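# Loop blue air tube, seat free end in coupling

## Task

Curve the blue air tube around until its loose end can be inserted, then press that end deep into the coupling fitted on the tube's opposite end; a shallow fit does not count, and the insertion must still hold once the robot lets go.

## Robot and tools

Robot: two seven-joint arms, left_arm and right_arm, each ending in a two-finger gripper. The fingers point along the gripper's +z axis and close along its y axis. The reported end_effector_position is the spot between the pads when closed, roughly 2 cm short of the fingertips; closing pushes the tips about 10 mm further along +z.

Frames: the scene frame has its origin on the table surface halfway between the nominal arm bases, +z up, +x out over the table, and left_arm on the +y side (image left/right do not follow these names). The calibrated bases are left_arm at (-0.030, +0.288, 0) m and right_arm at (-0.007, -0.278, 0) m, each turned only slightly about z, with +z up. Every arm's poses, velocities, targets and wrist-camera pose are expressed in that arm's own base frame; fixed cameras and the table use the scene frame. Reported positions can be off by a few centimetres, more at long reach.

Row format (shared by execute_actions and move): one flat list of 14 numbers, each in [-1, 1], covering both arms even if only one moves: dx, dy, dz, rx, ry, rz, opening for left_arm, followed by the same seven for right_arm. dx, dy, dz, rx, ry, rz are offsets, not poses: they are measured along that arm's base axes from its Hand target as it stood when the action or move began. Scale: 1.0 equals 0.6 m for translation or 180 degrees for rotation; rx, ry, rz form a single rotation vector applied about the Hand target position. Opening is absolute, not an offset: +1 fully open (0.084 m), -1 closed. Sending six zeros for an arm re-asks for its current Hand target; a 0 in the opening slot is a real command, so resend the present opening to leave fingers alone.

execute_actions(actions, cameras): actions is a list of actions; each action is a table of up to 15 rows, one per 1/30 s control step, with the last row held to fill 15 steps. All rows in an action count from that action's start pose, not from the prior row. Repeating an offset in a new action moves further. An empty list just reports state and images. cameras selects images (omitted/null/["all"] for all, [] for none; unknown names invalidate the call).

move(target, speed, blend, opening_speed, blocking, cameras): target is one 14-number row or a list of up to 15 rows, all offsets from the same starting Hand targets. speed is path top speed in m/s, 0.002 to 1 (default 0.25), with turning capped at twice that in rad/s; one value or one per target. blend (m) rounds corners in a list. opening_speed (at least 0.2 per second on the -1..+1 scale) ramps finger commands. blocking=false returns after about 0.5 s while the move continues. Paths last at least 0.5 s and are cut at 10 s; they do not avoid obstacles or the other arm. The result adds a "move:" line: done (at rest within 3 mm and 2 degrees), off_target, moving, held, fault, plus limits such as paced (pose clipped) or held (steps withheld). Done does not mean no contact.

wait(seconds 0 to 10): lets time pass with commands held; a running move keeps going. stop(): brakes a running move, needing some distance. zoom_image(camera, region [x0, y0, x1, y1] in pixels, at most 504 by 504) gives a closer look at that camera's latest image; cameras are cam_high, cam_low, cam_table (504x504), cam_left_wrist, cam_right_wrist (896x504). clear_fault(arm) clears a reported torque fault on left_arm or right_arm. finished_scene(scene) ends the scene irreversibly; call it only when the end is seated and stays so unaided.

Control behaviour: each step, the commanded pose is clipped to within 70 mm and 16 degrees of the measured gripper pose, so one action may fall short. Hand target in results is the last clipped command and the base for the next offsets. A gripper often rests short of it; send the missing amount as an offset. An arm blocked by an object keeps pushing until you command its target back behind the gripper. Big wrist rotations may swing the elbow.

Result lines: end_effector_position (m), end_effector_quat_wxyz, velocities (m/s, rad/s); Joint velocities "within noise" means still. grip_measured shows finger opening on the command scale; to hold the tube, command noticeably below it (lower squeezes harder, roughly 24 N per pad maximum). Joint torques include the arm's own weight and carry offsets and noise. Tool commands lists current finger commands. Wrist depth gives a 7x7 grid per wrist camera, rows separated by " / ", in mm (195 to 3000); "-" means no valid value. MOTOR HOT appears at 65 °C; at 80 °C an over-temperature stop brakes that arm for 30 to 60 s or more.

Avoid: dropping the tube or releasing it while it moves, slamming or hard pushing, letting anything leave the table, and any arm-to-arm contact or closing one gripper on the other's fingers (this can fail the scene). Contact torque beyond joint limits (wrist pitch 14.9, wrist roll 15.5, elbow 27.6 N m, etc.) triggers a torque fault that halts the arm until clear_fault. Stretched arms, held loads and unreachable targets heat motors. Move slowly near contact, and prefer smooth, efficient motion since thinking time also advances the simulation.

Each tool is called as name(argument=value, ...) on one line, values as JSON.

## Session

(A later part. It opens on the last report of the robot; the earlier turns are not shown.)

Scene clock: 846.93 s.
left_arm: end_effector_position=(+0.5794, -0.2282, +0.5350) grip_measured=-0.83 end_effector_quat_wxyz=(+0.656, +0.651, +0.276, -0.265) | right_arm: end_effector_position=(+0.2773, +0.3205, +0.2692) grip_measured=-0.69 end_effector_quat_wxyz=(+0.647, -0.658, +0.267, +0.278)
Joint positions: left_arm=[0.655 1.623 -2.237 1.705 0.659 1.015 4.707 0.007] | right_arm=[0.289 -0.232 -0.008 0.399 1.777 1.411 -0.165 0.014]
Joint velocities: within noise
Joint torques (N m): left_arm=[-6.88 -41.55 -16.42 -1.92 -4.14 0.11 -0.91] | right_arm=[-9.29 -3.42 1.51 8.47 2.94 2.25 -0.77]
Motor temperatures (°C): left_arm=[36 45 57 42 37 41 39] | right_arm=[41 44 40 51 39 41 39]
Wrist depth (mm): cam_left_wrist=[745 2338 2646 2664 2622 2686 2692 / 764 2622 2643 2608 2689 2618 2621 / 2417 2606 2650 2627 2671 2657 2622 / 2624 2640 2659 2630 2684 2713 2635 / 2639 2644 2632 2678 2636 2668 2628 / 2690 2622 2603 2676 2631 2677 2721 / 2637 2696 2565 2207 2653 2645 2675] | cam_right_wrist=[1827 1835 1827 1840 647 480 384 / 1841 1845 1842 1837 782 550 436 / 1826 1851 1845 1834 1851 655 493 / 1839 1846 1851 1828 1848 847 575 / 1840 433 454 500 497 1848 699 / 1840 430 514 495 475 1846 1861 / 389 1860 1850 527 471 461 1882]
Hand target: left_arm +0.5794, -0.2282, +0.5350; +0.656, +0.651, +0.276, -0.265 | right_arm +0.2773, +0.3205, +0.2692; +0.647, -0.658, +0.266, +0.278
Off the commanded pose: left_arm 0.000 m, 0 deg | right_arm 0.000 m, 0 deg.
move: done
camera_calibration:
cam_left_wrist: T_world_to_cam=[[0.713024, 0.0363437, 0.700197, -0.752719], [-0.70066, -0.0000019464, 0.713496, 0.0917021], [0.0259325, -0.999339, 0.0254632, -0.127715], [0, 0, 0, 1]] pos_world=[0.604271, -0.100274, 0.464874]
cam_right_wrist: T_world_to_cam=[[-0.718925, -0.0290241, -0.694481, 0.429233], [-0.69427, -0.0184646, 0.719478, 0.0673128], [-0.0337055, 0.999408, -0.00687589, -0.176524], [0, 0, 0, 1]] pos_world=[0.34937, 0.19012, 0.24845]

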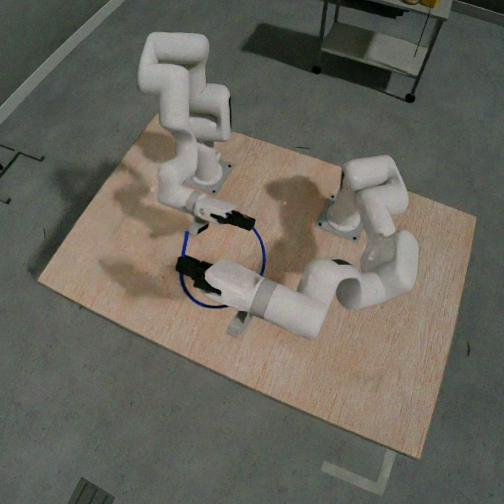

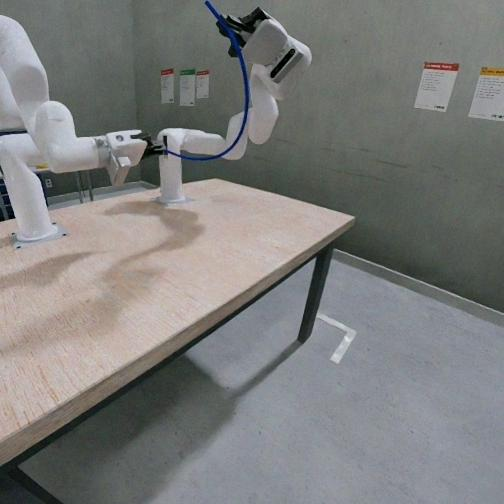

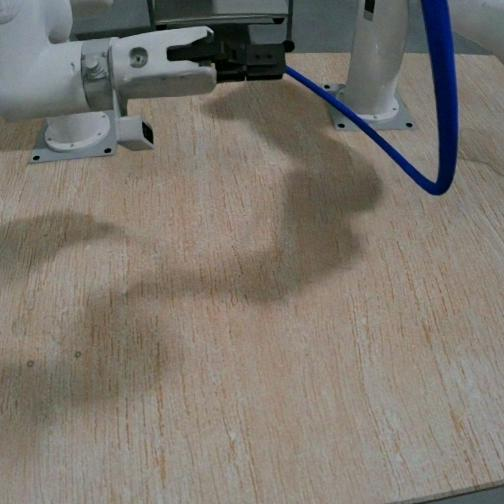

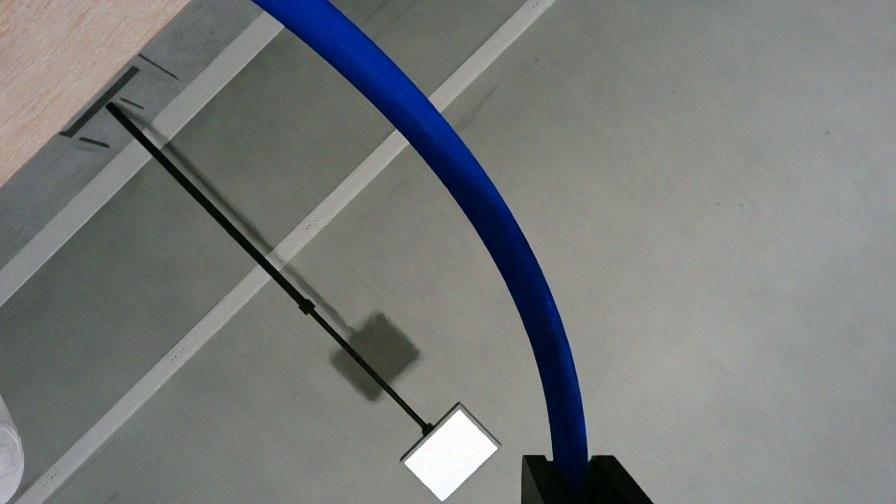

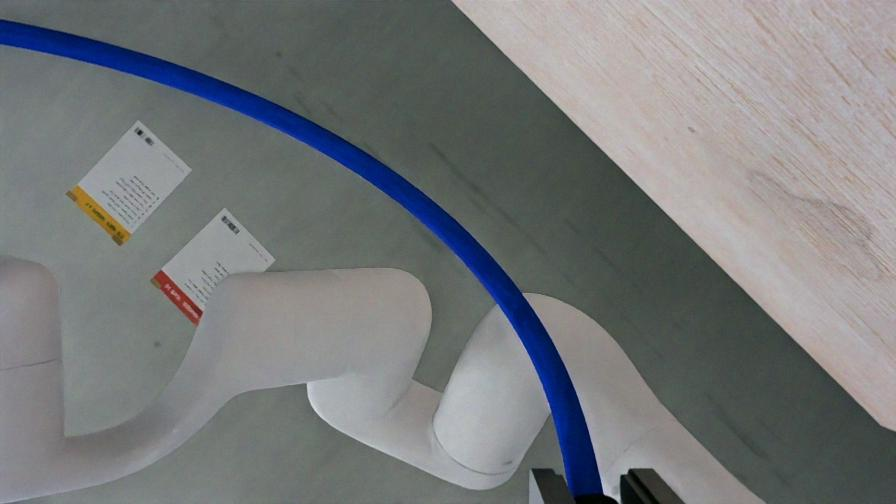

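move(target=[[-0.0552,-0.0014,0.1383,-0.002,0.0833,0,-1,-0.0108,0,-0.1133,0.003,-0.25,0,-1],[-0.1694,-0.0041,0.2483,-0.004,0.1667,0,-1,0.0367,0.0005,-0.19,0.006,-0.5,0,-1],[-0.3232,-0.0078,0.2995,-0.006,0.25,0,-1,0.1245,0.0015,-0.2,0.009,-0.75,0,-1]], speed=0.14, blend=[0.02,0.02,0])

Scene clock: 859.77 s.
left_arm: end_effector_position=(+0.3855, -0.2329, +0.7147) grip_measured=-0.83 end_effector_quat_wxyz=(+0.506, +0.494, +0.503, -0.496) | right_arm: end_effector_position=(+0.3520, +0.3215, +0.1492) grip_measured=-0.69 end_effector_quat_wxyz=(+0.501, -0.501, -0.499, -0.499)
Joint positions: left_arm=[0.944 1.275 -2.403 1.422 0.404 0.811 3.595 0.007] | right_arm=[0.269 0.366 -0.06 0.687 1.779 1.523 -2.817 0.014]
Joint velocities: within noise
Joint torques (N m): left_arm=[7.54 -28.06 -14.76 2.12 -3.64 -3.3 -1.23] | right_arm=[-4.37 -10.39 -2.2 11.01 -1.56 2.09 -0.75]
Motor temperatures (°C): left_arm=[36 45 57 42 37 42 39] | right_arm=[41 44 40 49 39 42 39]
Wrist depth (mm): cam_left_wrist=[349 364 463 2669 2655 2635 2746 / 2557 406 2611 2604 2654 2647 2639 / 2607 2649 2655 2658 2640 2661 2662 / 2664 2676 2622 2635 2654 2698 2706 / 2634 2634 2657 2623 2709 2663 2644 / 2644 2694 2662 2643 2653 2675 2659 / 2690 2646 2686 2626 2651 2703 2689] | cam_right_wrist=[1840 534 1829 1848 1843 1834 1862 / 433 505 557 1851 1847 1860 1871 / 458 1834 1842 1839 1851 1866 1872 / 1821 1850 1841 1846 1854 1857 1875 / 1834 1826 1848 1858 1843 1853 1874 / 1822 1842 1838 1852 1850 1870 1847 / 677 673 671 734 662 601 1874]
Hand target: left_arm +0.3855, -0.2329, +0.7147; +0.506, +0.494, +0.503, -0.496 | right_arm +0.3520, +0.3214, +0.1492; +0.501, -0.501, -0.499, -0.499
Off the commanded pose: left_arm 0.000 m, 0 deg | right_arm 0.000 m, 0 deg.
move: done
camera_calibration:
cam_left_wrist: T_world_to_cam=[[0.999018, 0.0432035, -0.00977341, -0.341381], [0.00904736, 0.016969, 0.999815, -0.646548], [0.0433614, -0.998922, 0.0165614, -0.132168], [0, 0, 0, 1]] pos_world=[0.352626, -0.106306, 0.645281]
cam_right_wrist: T_world_to_cam=[[0.999815, -0.00834489, -0.0173521, -0.313021], [-0.0174379, -0.0103118, -0.999795, 0.221221], [0.00816425, 0.999912, -0.0104554, -0.190162], [0, 0, 0, 1]] pos_world=[0.318373, 0.189814, 0.213755]

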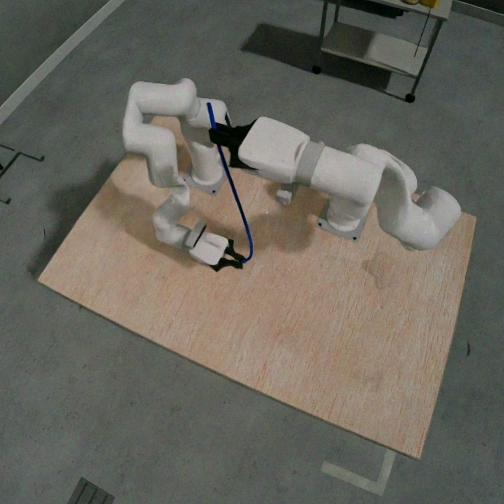

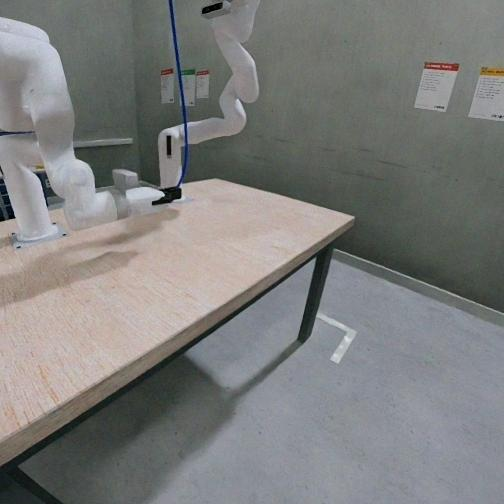

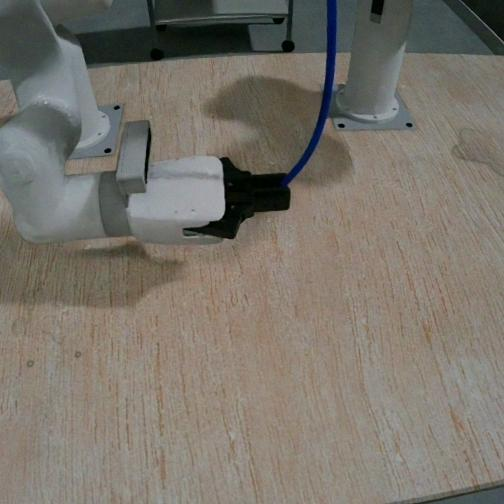

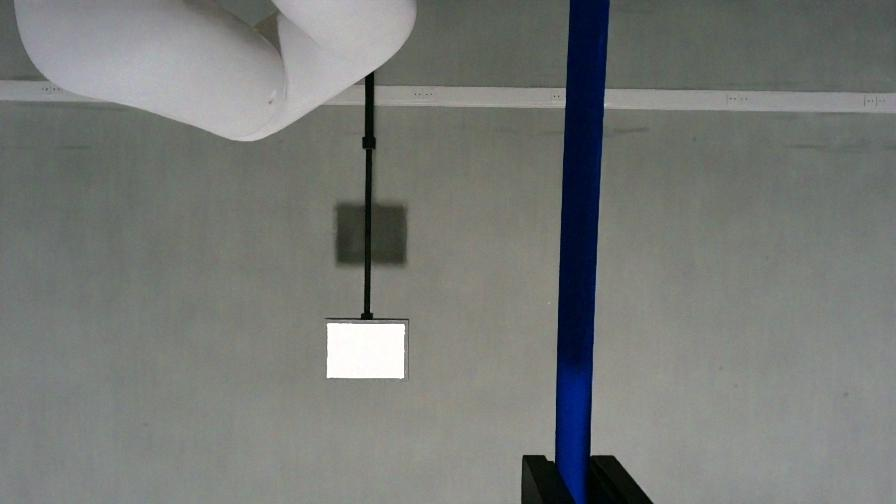

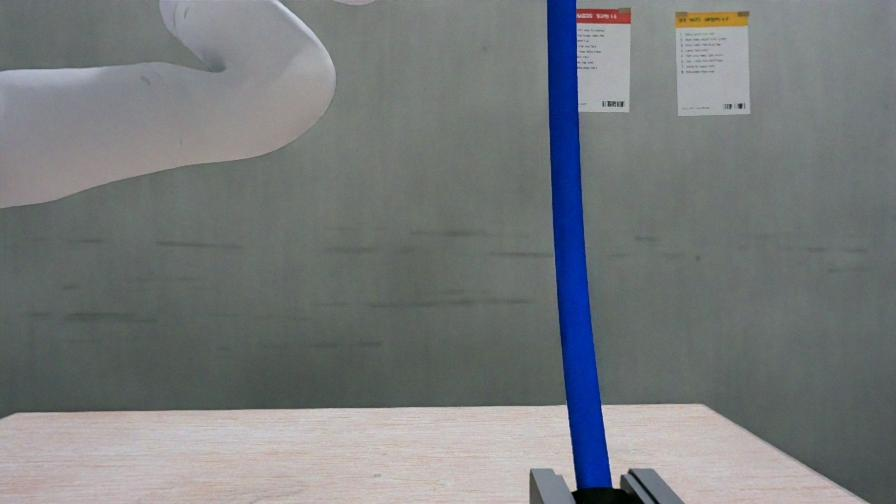

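move(target=[0,0,0,0,0,0,-1,0,0,0,0,0,0,0.3], opening_speed=0.25, cameras=["cam_table"])

wait(seconds=3, cameras=["cam_table","cam_right_wrist"])

Scene clock: 870.03 s.
left_arm: end_effector_position=(+0.3855, -0.2329, +0.7147) grip_measured=-0.83 end_effector_quat_wxyz=(+0.506, +0.494, +0.503, -0.496) | right_arm: end_effector_position=(+0.3520, +0.3214, +0.1492) grip_measured=+0.29 end_effector_quat_wxyz=(+0.501, -0.501, -0.499, -0.499)
Joint positions: left_arm=[0.944 1.275 -2.403 1.422 0.404 0.811 3.595 0.007] | right_arm=[0.269 0.366 -0.06 0.687 1.779 1.523 -2.818 0.056]
Joint velocities: within noise
Joint torques (N m): left_arm=[7.45 -27.74 -10.16 3.61 -3.13 -0.78 -0.34] | right_arm=[-8.99 -19.89 -1.4 10.11 1.74 1.72 -0.66]
Motor temperatures (°C): left_arm=[36 45 56 42 37 42 39] | right_arm=[41 44 40 49 39 42 39]
Wrist depth (mm): cam_left_wrist=[350 363 465 2652 2675 2579 2627 / 2618 407 2579 2677 2662 2627 2668 / 2567 2597 2632 2664 2674 2642 2644 / 2661 2628 2627 2650 2665 2647 2694 / 2613 2633 2713 2649 2664 2652 2680 / 2593 2602 2611 2620 2730 2640 2640 / 2649 2615 2684 2659 2667 2657 2706] | cam_right_wrist=[1845 534 1840 1838 1857 1854 1850 / 434 505 1835 1851 1844 1844 1863 / 459 1841 1834 1842 1848 1854 1868 / 1842 1836 1847 1849 1855 1867 1853 / 1838 1831 1856 1830 1856 1857 1859 / 1836 1851 1835 1832 1857 1868 1868 / 676 673 611 667 661 658 1882]
Hand target: left_arm +0.3855, -0.2329, +0.7147; +0.506, +0.494, +0.503, -0.496 | right_arm +0.3520, +0.3214, +0.1492; +0.501, -0.501, -0.499, -0.499
Off the commanded pose: left_arm 0.000 m, 0 deg | right_arm 0.000 m, 0 deg.
move: done
Images, in order (width x height): cam_table 504x504.

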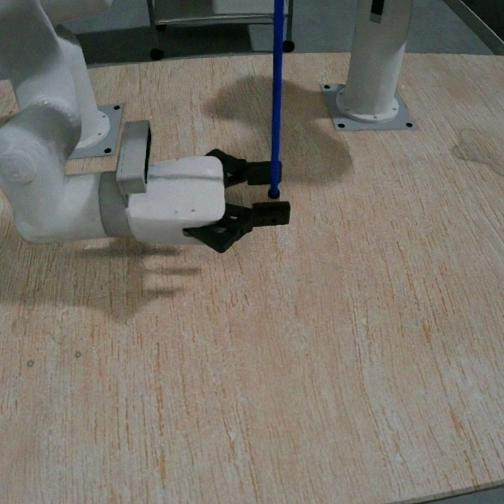

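Scene clock: 873.03 s.
left_arm: end_effector_position=(+0.3855, -0.2329, +0.7147) grip_measured=-0.83 end_effector_quat_wxyz=(+0.506, +0.494, +0.503, -0.496) | right_arm: end_effector_position=(+0.3520, +0.3214, +0.1492) grip_measured=+0.29 end_effector_quat_wxyz=(+0.501, -0.501, -0.499, -0.499)
Joint positions: left_arm=[0.944 1.275 -2.403 1.422 0.404 0.811 3.595 0.007] | right_arm=[0.269 0.366 -0.06 0.687 1.78 1.523 -2.818 0.056]
Joint velocities: within noise
Joint torques (N m): left_arm=[6.25 -27.67 -10.39 3.24 -1.85 -0.61 0.02] | right_arm=[-8.61 -19.98 -1.11 9.81 1.9 1.57 -0.76]
Motor temperatures (°C): left_arm=[36 45 55 42 37 42 39] | right_arm=[41 44 40 49 39 42 39]
Wrist depth (mm): cam_left_wrist=[350 363 462 2637 2657 2651 2657 / 2588 407 2531 2655 2694 2635 2671 / 2588 2623 2626 2656 2616 2647 2651 / 2655 2710 2622 2683 2600 2721 2665 / 2661 2676 2657 2630 2669 2665 2638 / 2625 2582 2657 2634 2598 2673 2623 / 2680 2666 2665 2680 2752 2662 2702] | cam_right_wrist=[1812 534 1834 1850 1829 1863 1875 / 434 505 1845 1838 1840 1845 1865 / 459 1832 1833 1842 1851 1853 1856 / 1828 1835 1849 1863 1839 1860 1851 / 1839 1826 1851 1865 1860 1868 1849 / 1843 1852 1854 1843 1865 1856 1865 / 676 673 668 665 663 656 1884]
Hand target: left_arm +0.3855, -0.2329, +0.7147; +0.506, +0.494, +0.503, -0.496 | right_arm +0.3520, +0.3214, +0.1492; +0.501, -0.501, -0.499, -0.499
Tool commands: left_gripper/opening=-1.0 right_gripper/opening=+0.3
Off the commanded pose: left_arm 0.000 m, 0 deg | right_arm 0.000 m, 0 deg.
wait: 3.00 s; at rest by 0.17 s
camera_calibration:
cam_right_wrist: T_world_to_cam=[[0.999816, -0.00844406, -0.0172513, -0.313024], [-0.0173381, -0.0103101, -0.999797, 0.221189], [0.00826448, 0.999911, -0.0104546, -0.190194], [0, 0, 0, 1]] pos_world=[0.318373, 0.189814, 0.213755]
Images, in order (width x height): cam_table 504x504, cam_right_wrist 896x504.

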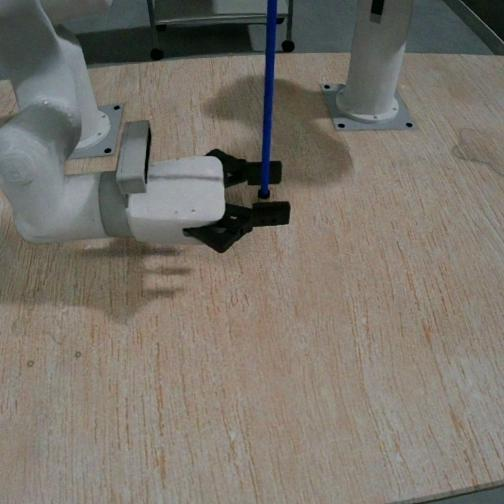

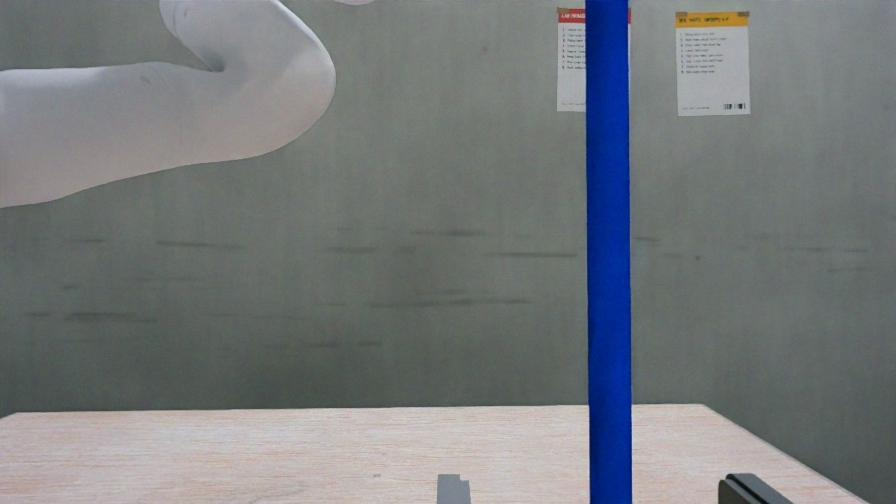

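move(target=[0,0,0.03,0,0,0,-1,0,-0.3,0,0,0,0,0.3], speed=0.15, cameras=[])

move(target=[0.08,0.25,0,0,0,0,-1,0,-0.2,0.3,-0.5,0,0,0.3], speed=0.15)

Scene clock: 884.23 s.
left_arm: end_effector_position=(+0.3855, -0.2329, +0.7327) grip_measured=-0.83 end_effector_quat_wxyz=(+0.506, +0.494, +0.503, -0.496) | right_arm: end_effector_position=(+0.3520, +0.1415, +0.1492) grip_measured=+0.29 end_effector_quat_wxyz=(+0.501, -0.501, -0.499, -0.499)
Joint positions: left_arm=[0.922 1.231 -2.413 1.492 0.393 0.839 3.588 0.007] | right_arm=[-0.012 0.407 -0.318 0.731 1.318 1.784 -2.84 0.056]
Joint velocities: within noise
Joint torques (N m): left_arm=[-6.65 -28.04 -13.87 10.13 -3.56 -0.31 -1.14] | right_arm=[-9.84 -9.9 -3.88 10.67 -1.5 2.41 -0.72]
Motor temperatures (°C): left_arm=[36 44 54 42 37 42 39] | right_arm=[41 45 40 48 39 42 39]
Wrist depth (mm): cam_left_wrist=[2605 403 493 2647 2622 2655 2688 / 2683 500 2649 2608 2681 2614 2646 / 2622 2628 2643 2701 2681 2622 2589 / 2603 2636 2629 2633 2684 2657 2648 / 2586 2622 2721 2659 2649 2696 2679 / 2633 2638 2661 2649 2639 2687 2672 / 2606 2657 2691 2679 2666 2695 2710] | cam_right_wrist=[2014 2028 719 2017 2022 2026 2040 / 1996 660 701 2027 2056 2041 2039 / 519 646 2006 2013 2042 2038 2025 / 539 2016 2014 2013 2012 2021 2020 / 543 2006 2022 2034 2028 2026 2027 / 525 956 948 833 930 2032 2060 / 525 675 669 668 660 658 2047]
Hand target: left_arm +0.3855, -0.2329, +0.7327; +0.506, +0.494, +0.503, -0.496 | right_arm +0.3520, +0.1414, +0.1492; +0.501, -0.501, -0.499, -0.499
Off the commanded pose: left_arm 0.000 m, 0 deg | right_arm 0.000 m, 0 deg.
move: done
No camera images: "cameras" was empty.

Scene clock: 889.97 s.
left_arm: end_effector_position=(+0.4335, -0.0829, +0.7327) grip_measured=-0.83 end_effector_quat_wxyz=(+0.506, +0.494, +0.503, -0.496) | right_arm: end_effector_position=(+0.3520, +0.0215, +0.3292) grip_measured=+0.29 end_effector_quat_wxyz=(+0.000, +0.709, +0.705, +0.000)
Joint positions: left_arm=[0.976 1.29 -2.47 1.821 0.332 1.235 3.711 0.007] | right_arm=[-0.019 -0.428 0.064 0.993 0.026 1.421 -1.531 0.056]
Joint velocities: within noise
Joint torques (N m): left_arm=[-6.79 -35.62 -12.38 2.99 -4.23 -0.16 1.45] | right_arm=[-9.81 -2.23 1.7 17.35 -1.92 -0.6 0.91]
Motor temperatures (°C): left_arm=[36 44 54 42 37 41 39] | right_arm=[41 45 40 49 39 42 39]
Wrist depth (mm): cam_left_wrist=[2744 2816 - 558 2844 2807 2817 / 2710 2826 2713 555 2785 2856 2828 / 553 576 649 2817 2817 2731 2871 / 2803 2779 2757 2792 2825 2836 2856 / 2854 2774 2855 2719 2780 2835 2848 / 2780 2750 2814 2784 2799 2848 2792 / 2825 2813 2818 2900 2804 2836 2850] | cam_right_wrist=[457 457 458 457 456 455 456 / 458 457 458 458 456 456 456 / 458 457 458 458 458 457 458 / 458 458 458 457 457 458 457 / 458 460 458 458 458 458 458 / 451 459 460 459 459 457 458 / 459 460 459 459 459 458 458]
Hand target: left_arm +0.4335, -0.0829, +0.7327; +0.506, +0.494, +0.503, -0.496 | right_arm +0.3520, +0.0214, +0.3292; +0.000, +0.709, +0.705, +0.000
Off the commanded pose: left_arm 0.000 m, 0 deg | right_arm 0.000 m, 0 deg.
move: done
camera_calibration:
cam_left_wrist: T_world_to_cam=[[0.999018, 0.0432035, -0.00977341, -0.395538], [0.00904736, 0.016969, 0.999815, -0.667523], [0.0433614, -0.998922, 0.0165614, 0.0152949], [0, 0, 0, 1]] pos_world=[0.400526, 0.0436943, 0.663281]
cam_right_wrist: T_world_to_cam=[[0.999816, -0.0172522, 0.00844233, -0.320723], [-0.0173381, -0.999798, 0.0102101, 0.086752], [0.00826448, -0.0103546, -0.999912, 0.459104], [0, 0, 0, 1]] pos_world=[0.318373, 0.0859551, 0.460885]

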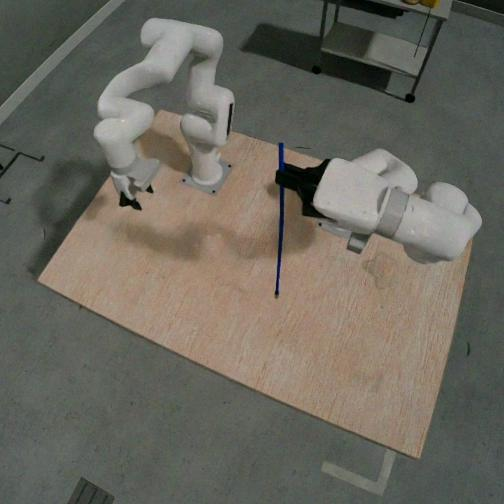

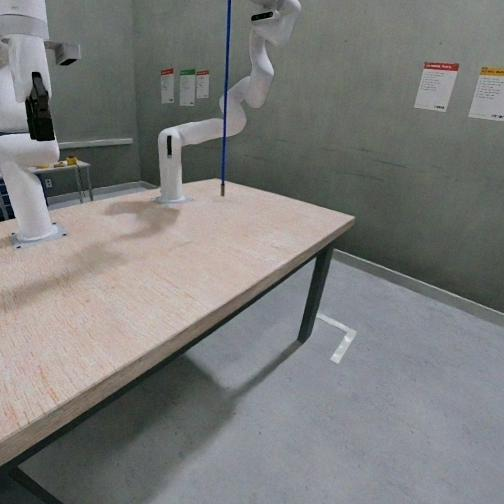

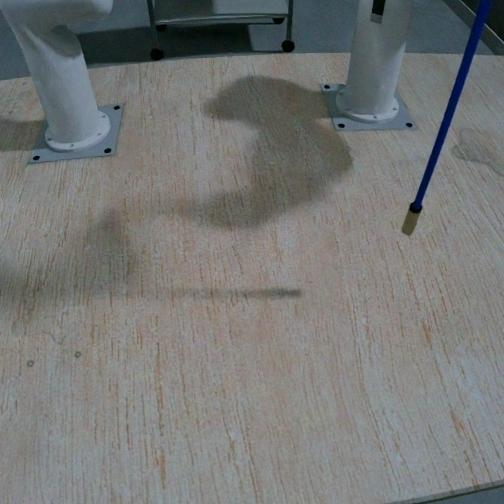

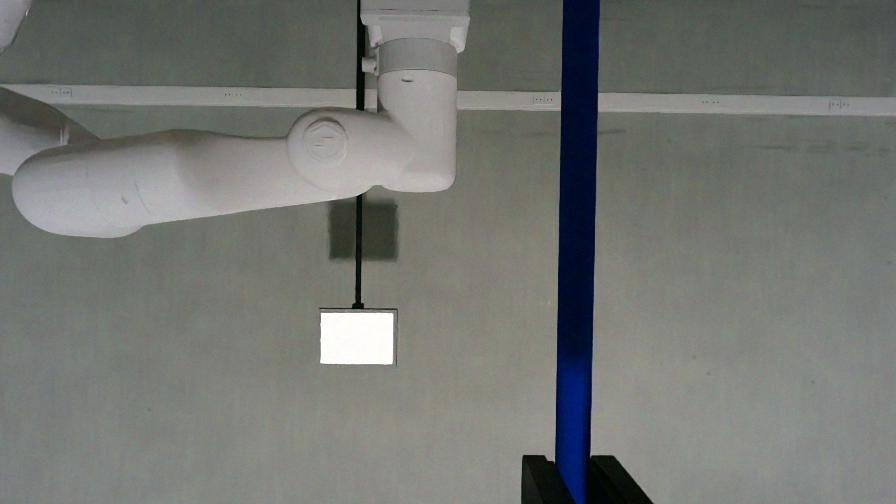

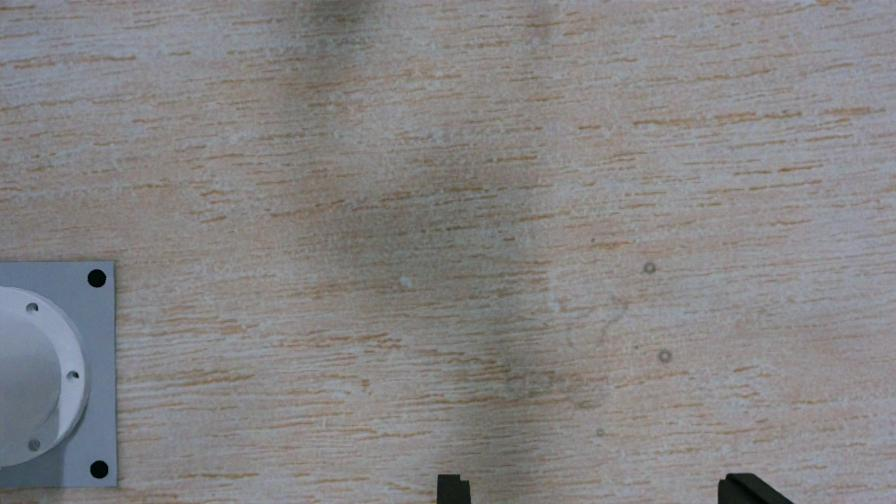

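move(target=[0,0,0,0,0,0,-1,-0.15,-0.45,0.1,0,0,0,0.3], speed=0.2, cameras=["cam_high"])

move(target=[[0.005,-0.228,-0.248,0.111,0,0,-1,0,0,0,0,0,0,0.3],[0.01,-0.428,-0.42,0.222,0,0,-1,0,0,0,0,0,0,0.3]], speed=0.12, blend=[0.02,0])

Scene clock: 901.27 s.
left_arm: end_effector_position=(+0.4335, -0.0829, +0.7327) grip_measured=-0.83 end_effector_quat_wxyz=(+0.506, +0.494, +0.503, -0.496) | right_arm: end_effector_position=(+0.2620, -0.2485, +0.3892) grip_measured=+0.29 end_effector_quat_wxyz=(+0.000, +0.709, +0.705, +0.000)
Joint positions: left_arm=[0.975 1.29 -2.47 1.821 0.332 1.235 3.711 0.007] | right_arm=[-0.214 -0.412 -0.407 1.217 -0.16 1.598 -2.161 0.056]
Joint velocities: within noise
Joint torques (N m): left_arm=[-5.15 -31.91 -8.88 -1.36 -3.9 -0.9 1.11] | right_arm=[-7.83 -0.92 1.11 16.49 2.3 -0.47 -0.67]
Motor temperatures (°C): left_arm=[36 44 52 42 37 41 39] | right_arm=[41 44 40 52 39 42 39]
Wrist depth (mm): cam_left_wrist=[2812 2815 2790 2819 2807 2783 2799 / 2827 2744 2757 2788 2817 2769 2826 / 645 2748 2784 2793 2867 2823 2797 / 2846 2738 2777 2783 2800 2813 2853 / 2805 2845 2780 2817 2799 2809 2839 / 2818 2783 2769 2873 2887 2874 2824 / 2748 2730 2814 2907 2825 2848 2855] | cam_right_wrist=[425 485 516 517 516 516 517 / 517 516 517 515 516 515 516 / 516 518 518 517 517 517 516 / 518 518 518 517 517 518 517 / 519 519 517 517 517 517 517 / 518 518 518 519 518 517 516 / 520 519 520 518 518 518 517]
Hand target: left_arm +0.4335, -0.0829, +0.7327; +0.506, +0.494, +0.503, -0.496 | right_arm +0.2620, -0.2486, +0.3892; +0.000, +0.709, +0.705, +0.000
Off the commanded pose: left_arm 0.000 m, 0 deg | right_arm 0.000 m, 0 deg.
move: done
Images, in order (width x height): cam_high 504x504.

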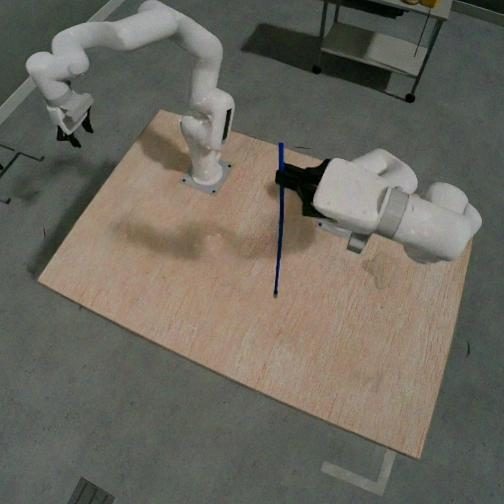

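Scene clock: 904.93 s.
left_arm: end_effector_position=(+0.4395, -0.3397, +0.4807) grip_measured=-0.83 end_effector_quat_wxyz=(+0.307, +0.637, +0.643, -0.295) | right_arm: end_effector_position=(+0.2620, -0.2486, +0.3892) grip_measured=+0.29 end_effector_quat_wxyz=(+0.000, +0.709, +0.705, +0.000)
Joint positions: left_arm=[0.798 1.058 -2.036 1.471 0.601 1.118 3.622 0.007] | right_arm=[-0.214 -0.412 -0.407 1.217 -0.16 1.598 -2.161 0.056]
Joint velocities: within noise
Joint torques (N m): left_arm=[-6.32 -25.76 -11.64 15.08 3.31 -0.58 -1.16] | right_arm=[-4.14 -0.56 3.76 16.66 2.41 -0.69 -0.66]
Motor temperatures (°C): left_arm=[36 44 52 42 37 41 39] | right_arm=[41 44 40 53 39 42 39]
Wrist depth (mm): cam_left_wrist=[551 566 566 568 571 573 1423 / 546 632 634 639 639 663 1590 / 699 698 724 730 733 1724 1835 / 802 803 811 811 815 2054 2045 / 2357 2340 2383 2313 2412 2452 2381 / 2708 2714 2693 2700 2712 2690 2695 / 2542 2554 2645 2578 2543 2615 2571] | cam_right_wrist=[425 485 517 518 516 517 515 / 516 517 518 517 517 517 515 / 517 516 517 518 516 516 516 / 517 517 519 517 517 517 517 / 519 518 518 518 518 516 518 / 519 519 518 518 517 517 517 / 520 518 518 519 519 519 518]
Hand target: left_arm +0.4395, -0.3397, +0.4807; +0.307, +0.637, +0.643, -0.295 | right_arm +0.2620, -0.2486, +0.3892; +0.000, +0.709, +0.705, +0.000
Off the commanded pose: left_arm 0.000 m, 0 deg | right_arm 0.000 m, 0 deg.
move: done
camera_calibration:
cam_left_wrist: T_world_to_cam=[[0.999018, 0.0394569, 0.0201751, -0.408678], [0.00914302, -0.628977, 0.77737, -0.52387], [0.0433623, -0.776422, -0.62872, 0.148524], [0, 0, 0, 1]] pos_world=[0.406626, -0.19806, 0.508866]
cam_right_wrist: T_world_to_cam=[[0.999816, -0.0172513, 0.00844406, -0.235904], [-0.0173381, -0.999797, 0.0103101, -0.185418], [0.00826448, -0.0104546, -0.999911, 0.517028], [0, 0, 0, 1]] pos_world=[0.228373, -0.184045, 0.520886]

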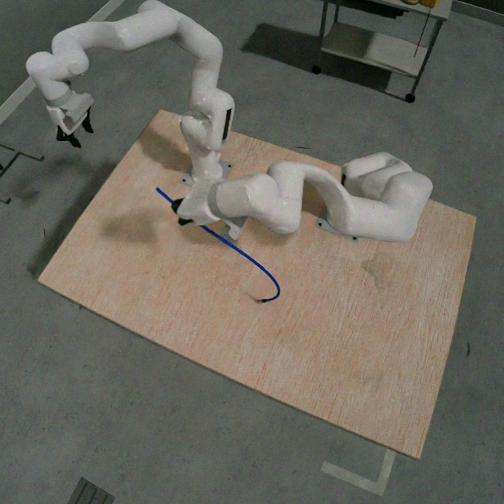

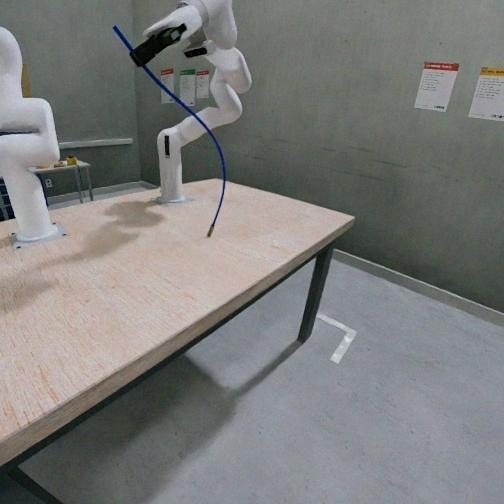

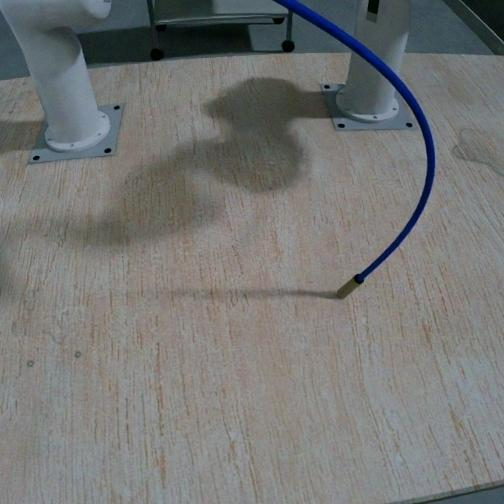

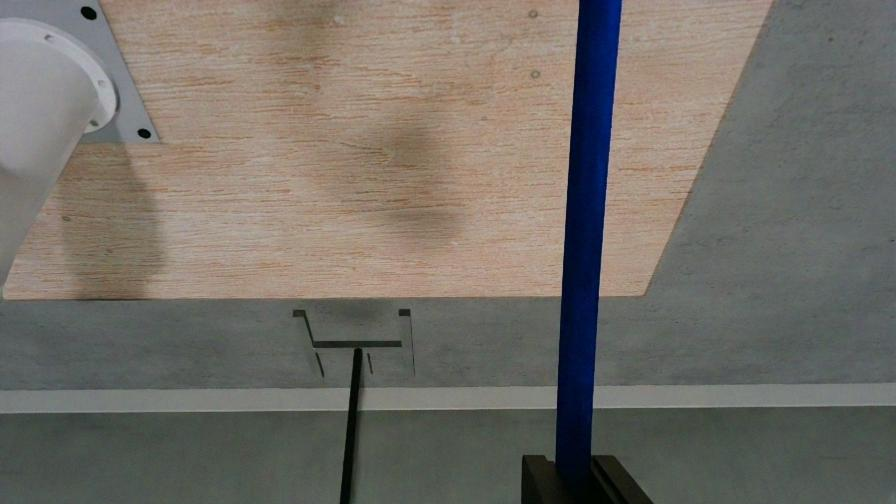

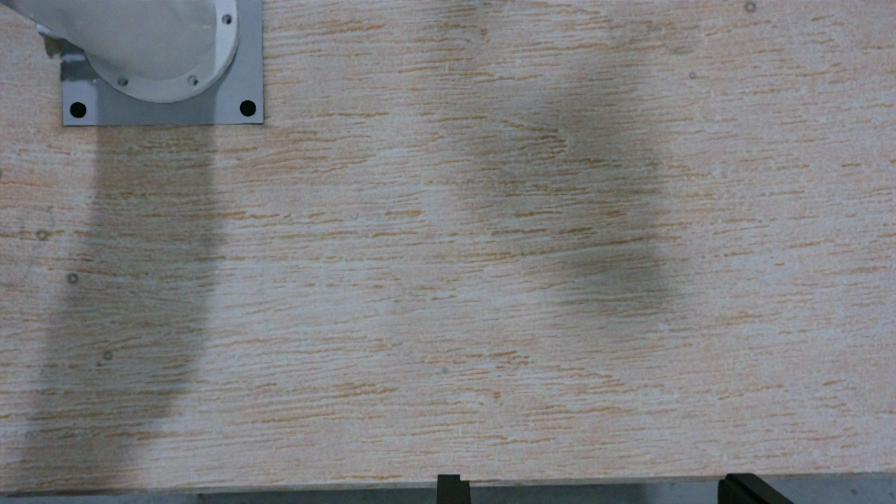

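move(target=[0,0.08,0.1,0.25,0,0,-1,0,0,0,0,0,0,0.3], speed=0.12)

Scene clock: 913.17 s.
left_arm: end_effector_position=(+0.4389, -0.2914, +0.5399) grip_measured=-0.83 end_effector_quat_wxyz=(+0.100, +0.702, +0.705, -0.017) | right_arm: end_effector_position=(+0.2620, -0.2486, +0.3892) grip_measured=+0.29 end_effector_quat_wxyz=(+0.000, +0.709, +0.705, +0.000)
Joint positions: left_arm=[-0.196 0.61 -1.326 2.707 0.831 2.125 3.894 0.007] | right_arm=[-0.214 -0.412 -0.407 1.217 -0.16 1.598 -2.161 0.056]
Joint velocities: within noise
Joint torques (N m): left_arm=[-6.48 -35.21 -1.39 11.48 -3.56 -3.09 1.44] | right_arm=[-1.98 -0.81 3.81 16.24 2.35 -0.76 -0.71]
Motor temperatures (°C): left_arm=[36 44 51 43 37 41 39] | right_arm=[41 44 40 54 39 42 39]
Wrist depth (mm): cam_left_wrist=[582 600 615 632 649 1431 1495 / 594 613 625 643 662 1480 1503 / 608 622 642 659 676 1496 1540 / 617 633 651 668 690 1540 1584 / 630 651 663 681 707 1566 1617 / 642 660 677 699 726 1601 1676 / 634 673 693 710 739 1658 1707] | cam_right_wrist=[424 485 517 516 517 517 516 / 517 516 517 517 517 516 516 / 518 518 518 517 517 517 516 / 518 519 519 518 517 516 517 / 520 518 518 517 518 517 516 / 519 519 517 518 518 516 518 / 519 520 519 519 518 518 518]
Hand target: left_arm +0.4395, -0.2917, +0.5407; +0.040, +0.706, +0.706, -0.026 | right_arm +0.2620, -0.2486, +0.3892; +0.000, +0.709, +0.705, +0.000
Off the commanded pose: left_arm 0.001 m, 7 deg | right_arm 0.000 m, 0 deg.
elbow stopped short (left arm): the move would have taken joint 4 (elbow) straighter than the controller allows.
move: off_target (left_arm)
camera_calibration:
cam_left_wrist: T_world_to_cam=[[0.990018, 0.0280342, 0.138127, -0.474228], [0.00330975, -0.984373, 0.176065, -0.3158], [0.140905, -0.17385, -0.974639, 0.542727], [0, 0, 0, 1]] pos_world=[0.394067, -0.203217, 0.650068]
cam_right_wrist: T_world_to_cam=[[0.999816, -0.0172513, 0.00844406, -0.235904], [-0.0173381, -0.999797, 0.0103101, -0.185418], [0.00826448, -0.0104546, -0.999911, 0.517028], [0, 0, 0, 1]] pos_world=[0.228373, -0.184045, 0.520886]

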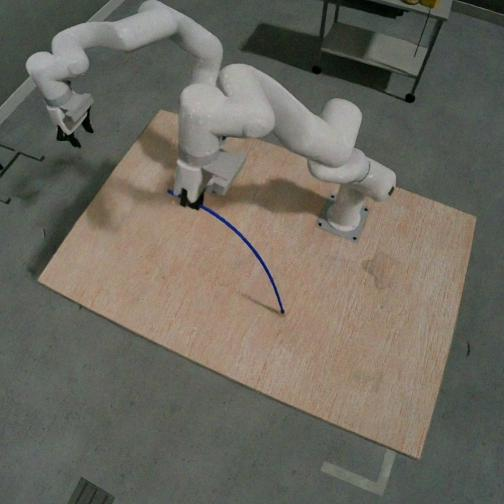

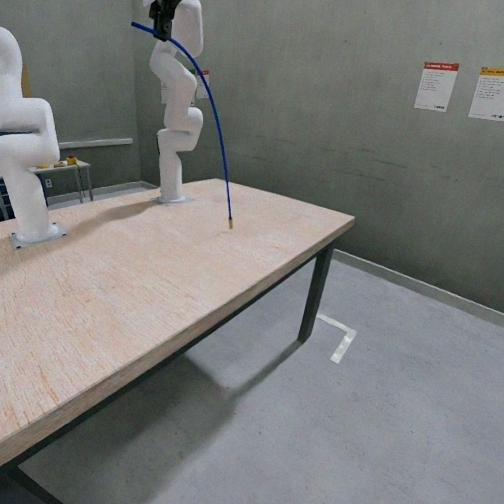

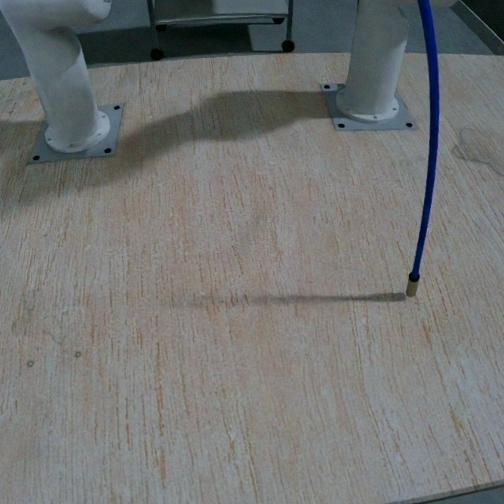

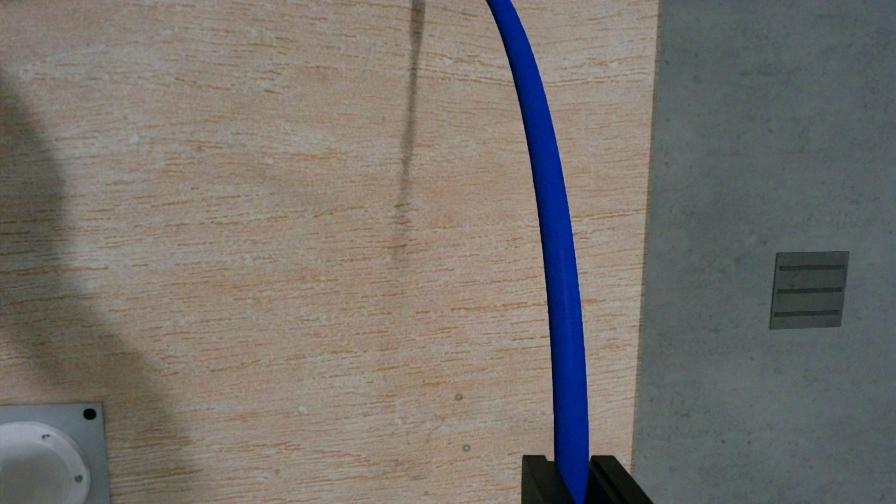

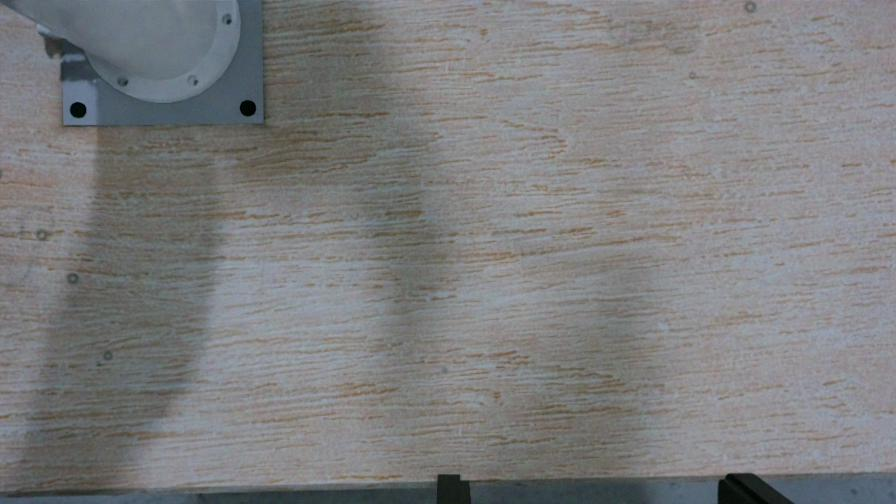

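move(target=[[0,-0.05,-0.2,0,0,0,-1,0,0,0,0,0,0,0.3],[0,-0.167,-0.42,0,0,0,-1,0,0,0,0,0,0,0.3]], speed=0.1, blend=[0.02,0])

Scene clock: 921.03 s.
left_arm: end_effector_position=(+0.4394, -0.3919, +0.2887) grip_measured=-0.83 end_effector_quat_wxyz=(+0.040, +0.706, +0.706, -0.026) | right_arm: end_effector_position=(+0.2620, -0.2486, +0.3892) grip_measured=+0.29 end_effector_quat_wxyz=(+0.000, +0.709, +0.705, +0.000)
Joint positions: left_arm=[0.207 0.806 -1.462 1.734 0.782 1.512 3.541 0.007] | right_arm=[-0.214 -0.412 -0.407 1.217 -0.16 1.598 -2.161 0.056]
Joint velocities: within noise
Joint torques (N m): left_arm=[-6.3 -23.34 -9.7 12.4 3.69 -2.96 -1.11] | right_arm=[-1.87 -0.73 3.85 16.18 2.48 -0.92 -0.71]
Motor temperatures (°C): left_arm=[36 44 50 43 37 42 39] | right_arm=[41 44 40 55 39 41 39]
Wrist depth (mm): cam_left_wrist=[391 394 396 400 402 404 408 / 395 398 401 404 407 410 413 / 400 403 405 408 411 413 417 / 406 408 411 412 416 419 424 / 409 412 415 418 422 423 428 / 414 418 422 423 428 431 433 / 418 422 425 428 431 435 438] | cam_right_wrist=[424 486 517 515 517 516 515 / 518 516 517 516 518 516 515 / 517 517 517 516 519 517 515 / 519 518 517 516 517 517 516 / 519 518 518 518 518 517 517 / 519 519 519 520 517 517 517 / 519 518 519 518 519 518 517]
Hand target: left_arm +0.4395, -0.3919, +0.2887; +0.040, +0.706, +0.706, -0.026 | right_arm +0.2620, -0.2486, +0.3892; +0.000, +0.709, +0.705, +0.000
Off the commanded pose: left_arm 0.000 m, 0 deg | right_arm 0.000 m, 0 deg.
move: done
camera_calibration:
cam_left_wrist: T_world_to_cam=[[0.999018, 0.0135297, 0.0421785, -0.419147], [0.0090419, -0.994449, 0.104831, -0.356502], [0.0433627, -0.104347, -0.993595, 0.355906], [0, 0, 0, 1]] pos_world=[0.406526, -0.311714, 0.408678]
cam_right_wrist: T_world_to_cam=[[0.999816, -0.0172513, 0.00844406, -0.235904], [-0.0173381, -0.999797, 0.0103101, -0.185418], [0.00826448, -0.0104546, -0.999911, 0.517028], [0, 0, 0, 1]] pos_world=[0.228373, -0.184045, 0.520886]

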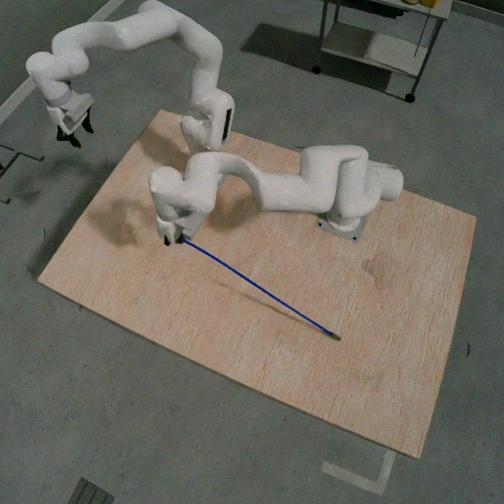

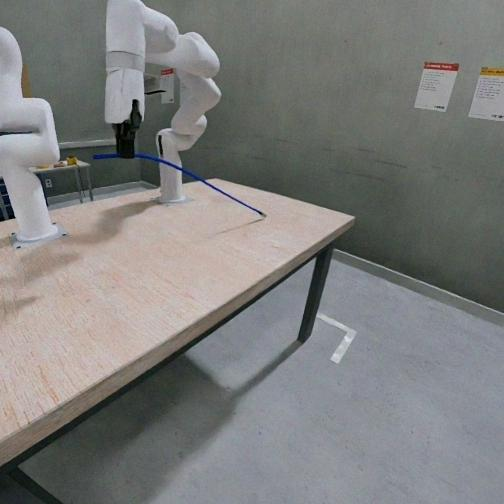

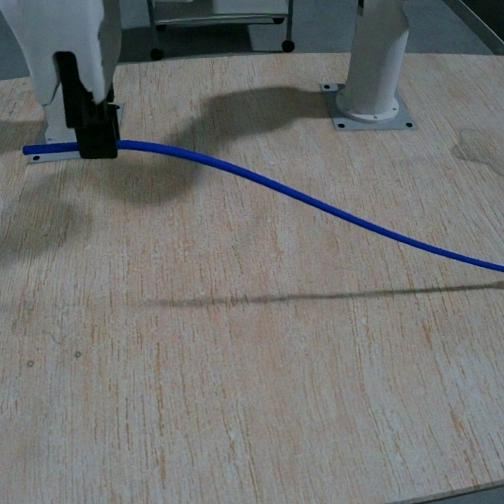

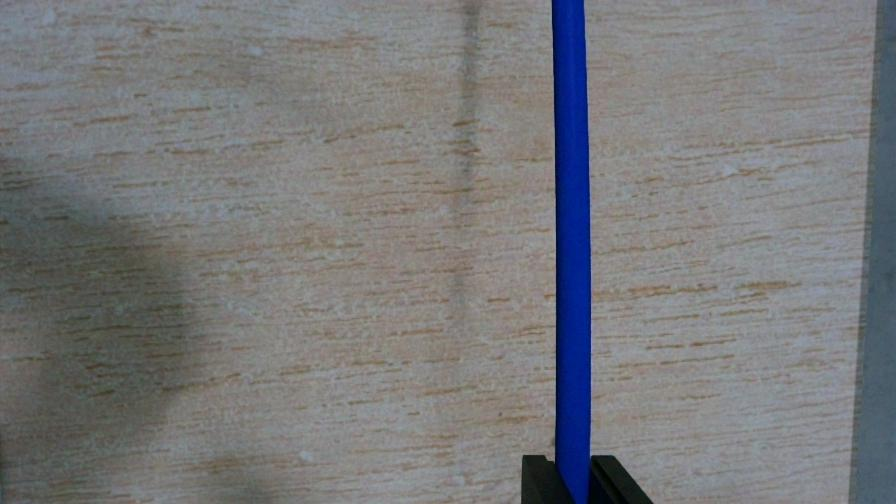

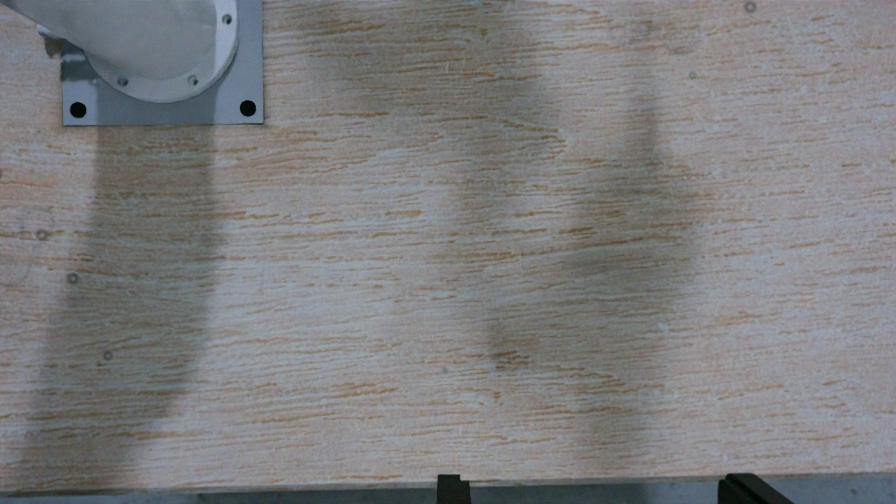

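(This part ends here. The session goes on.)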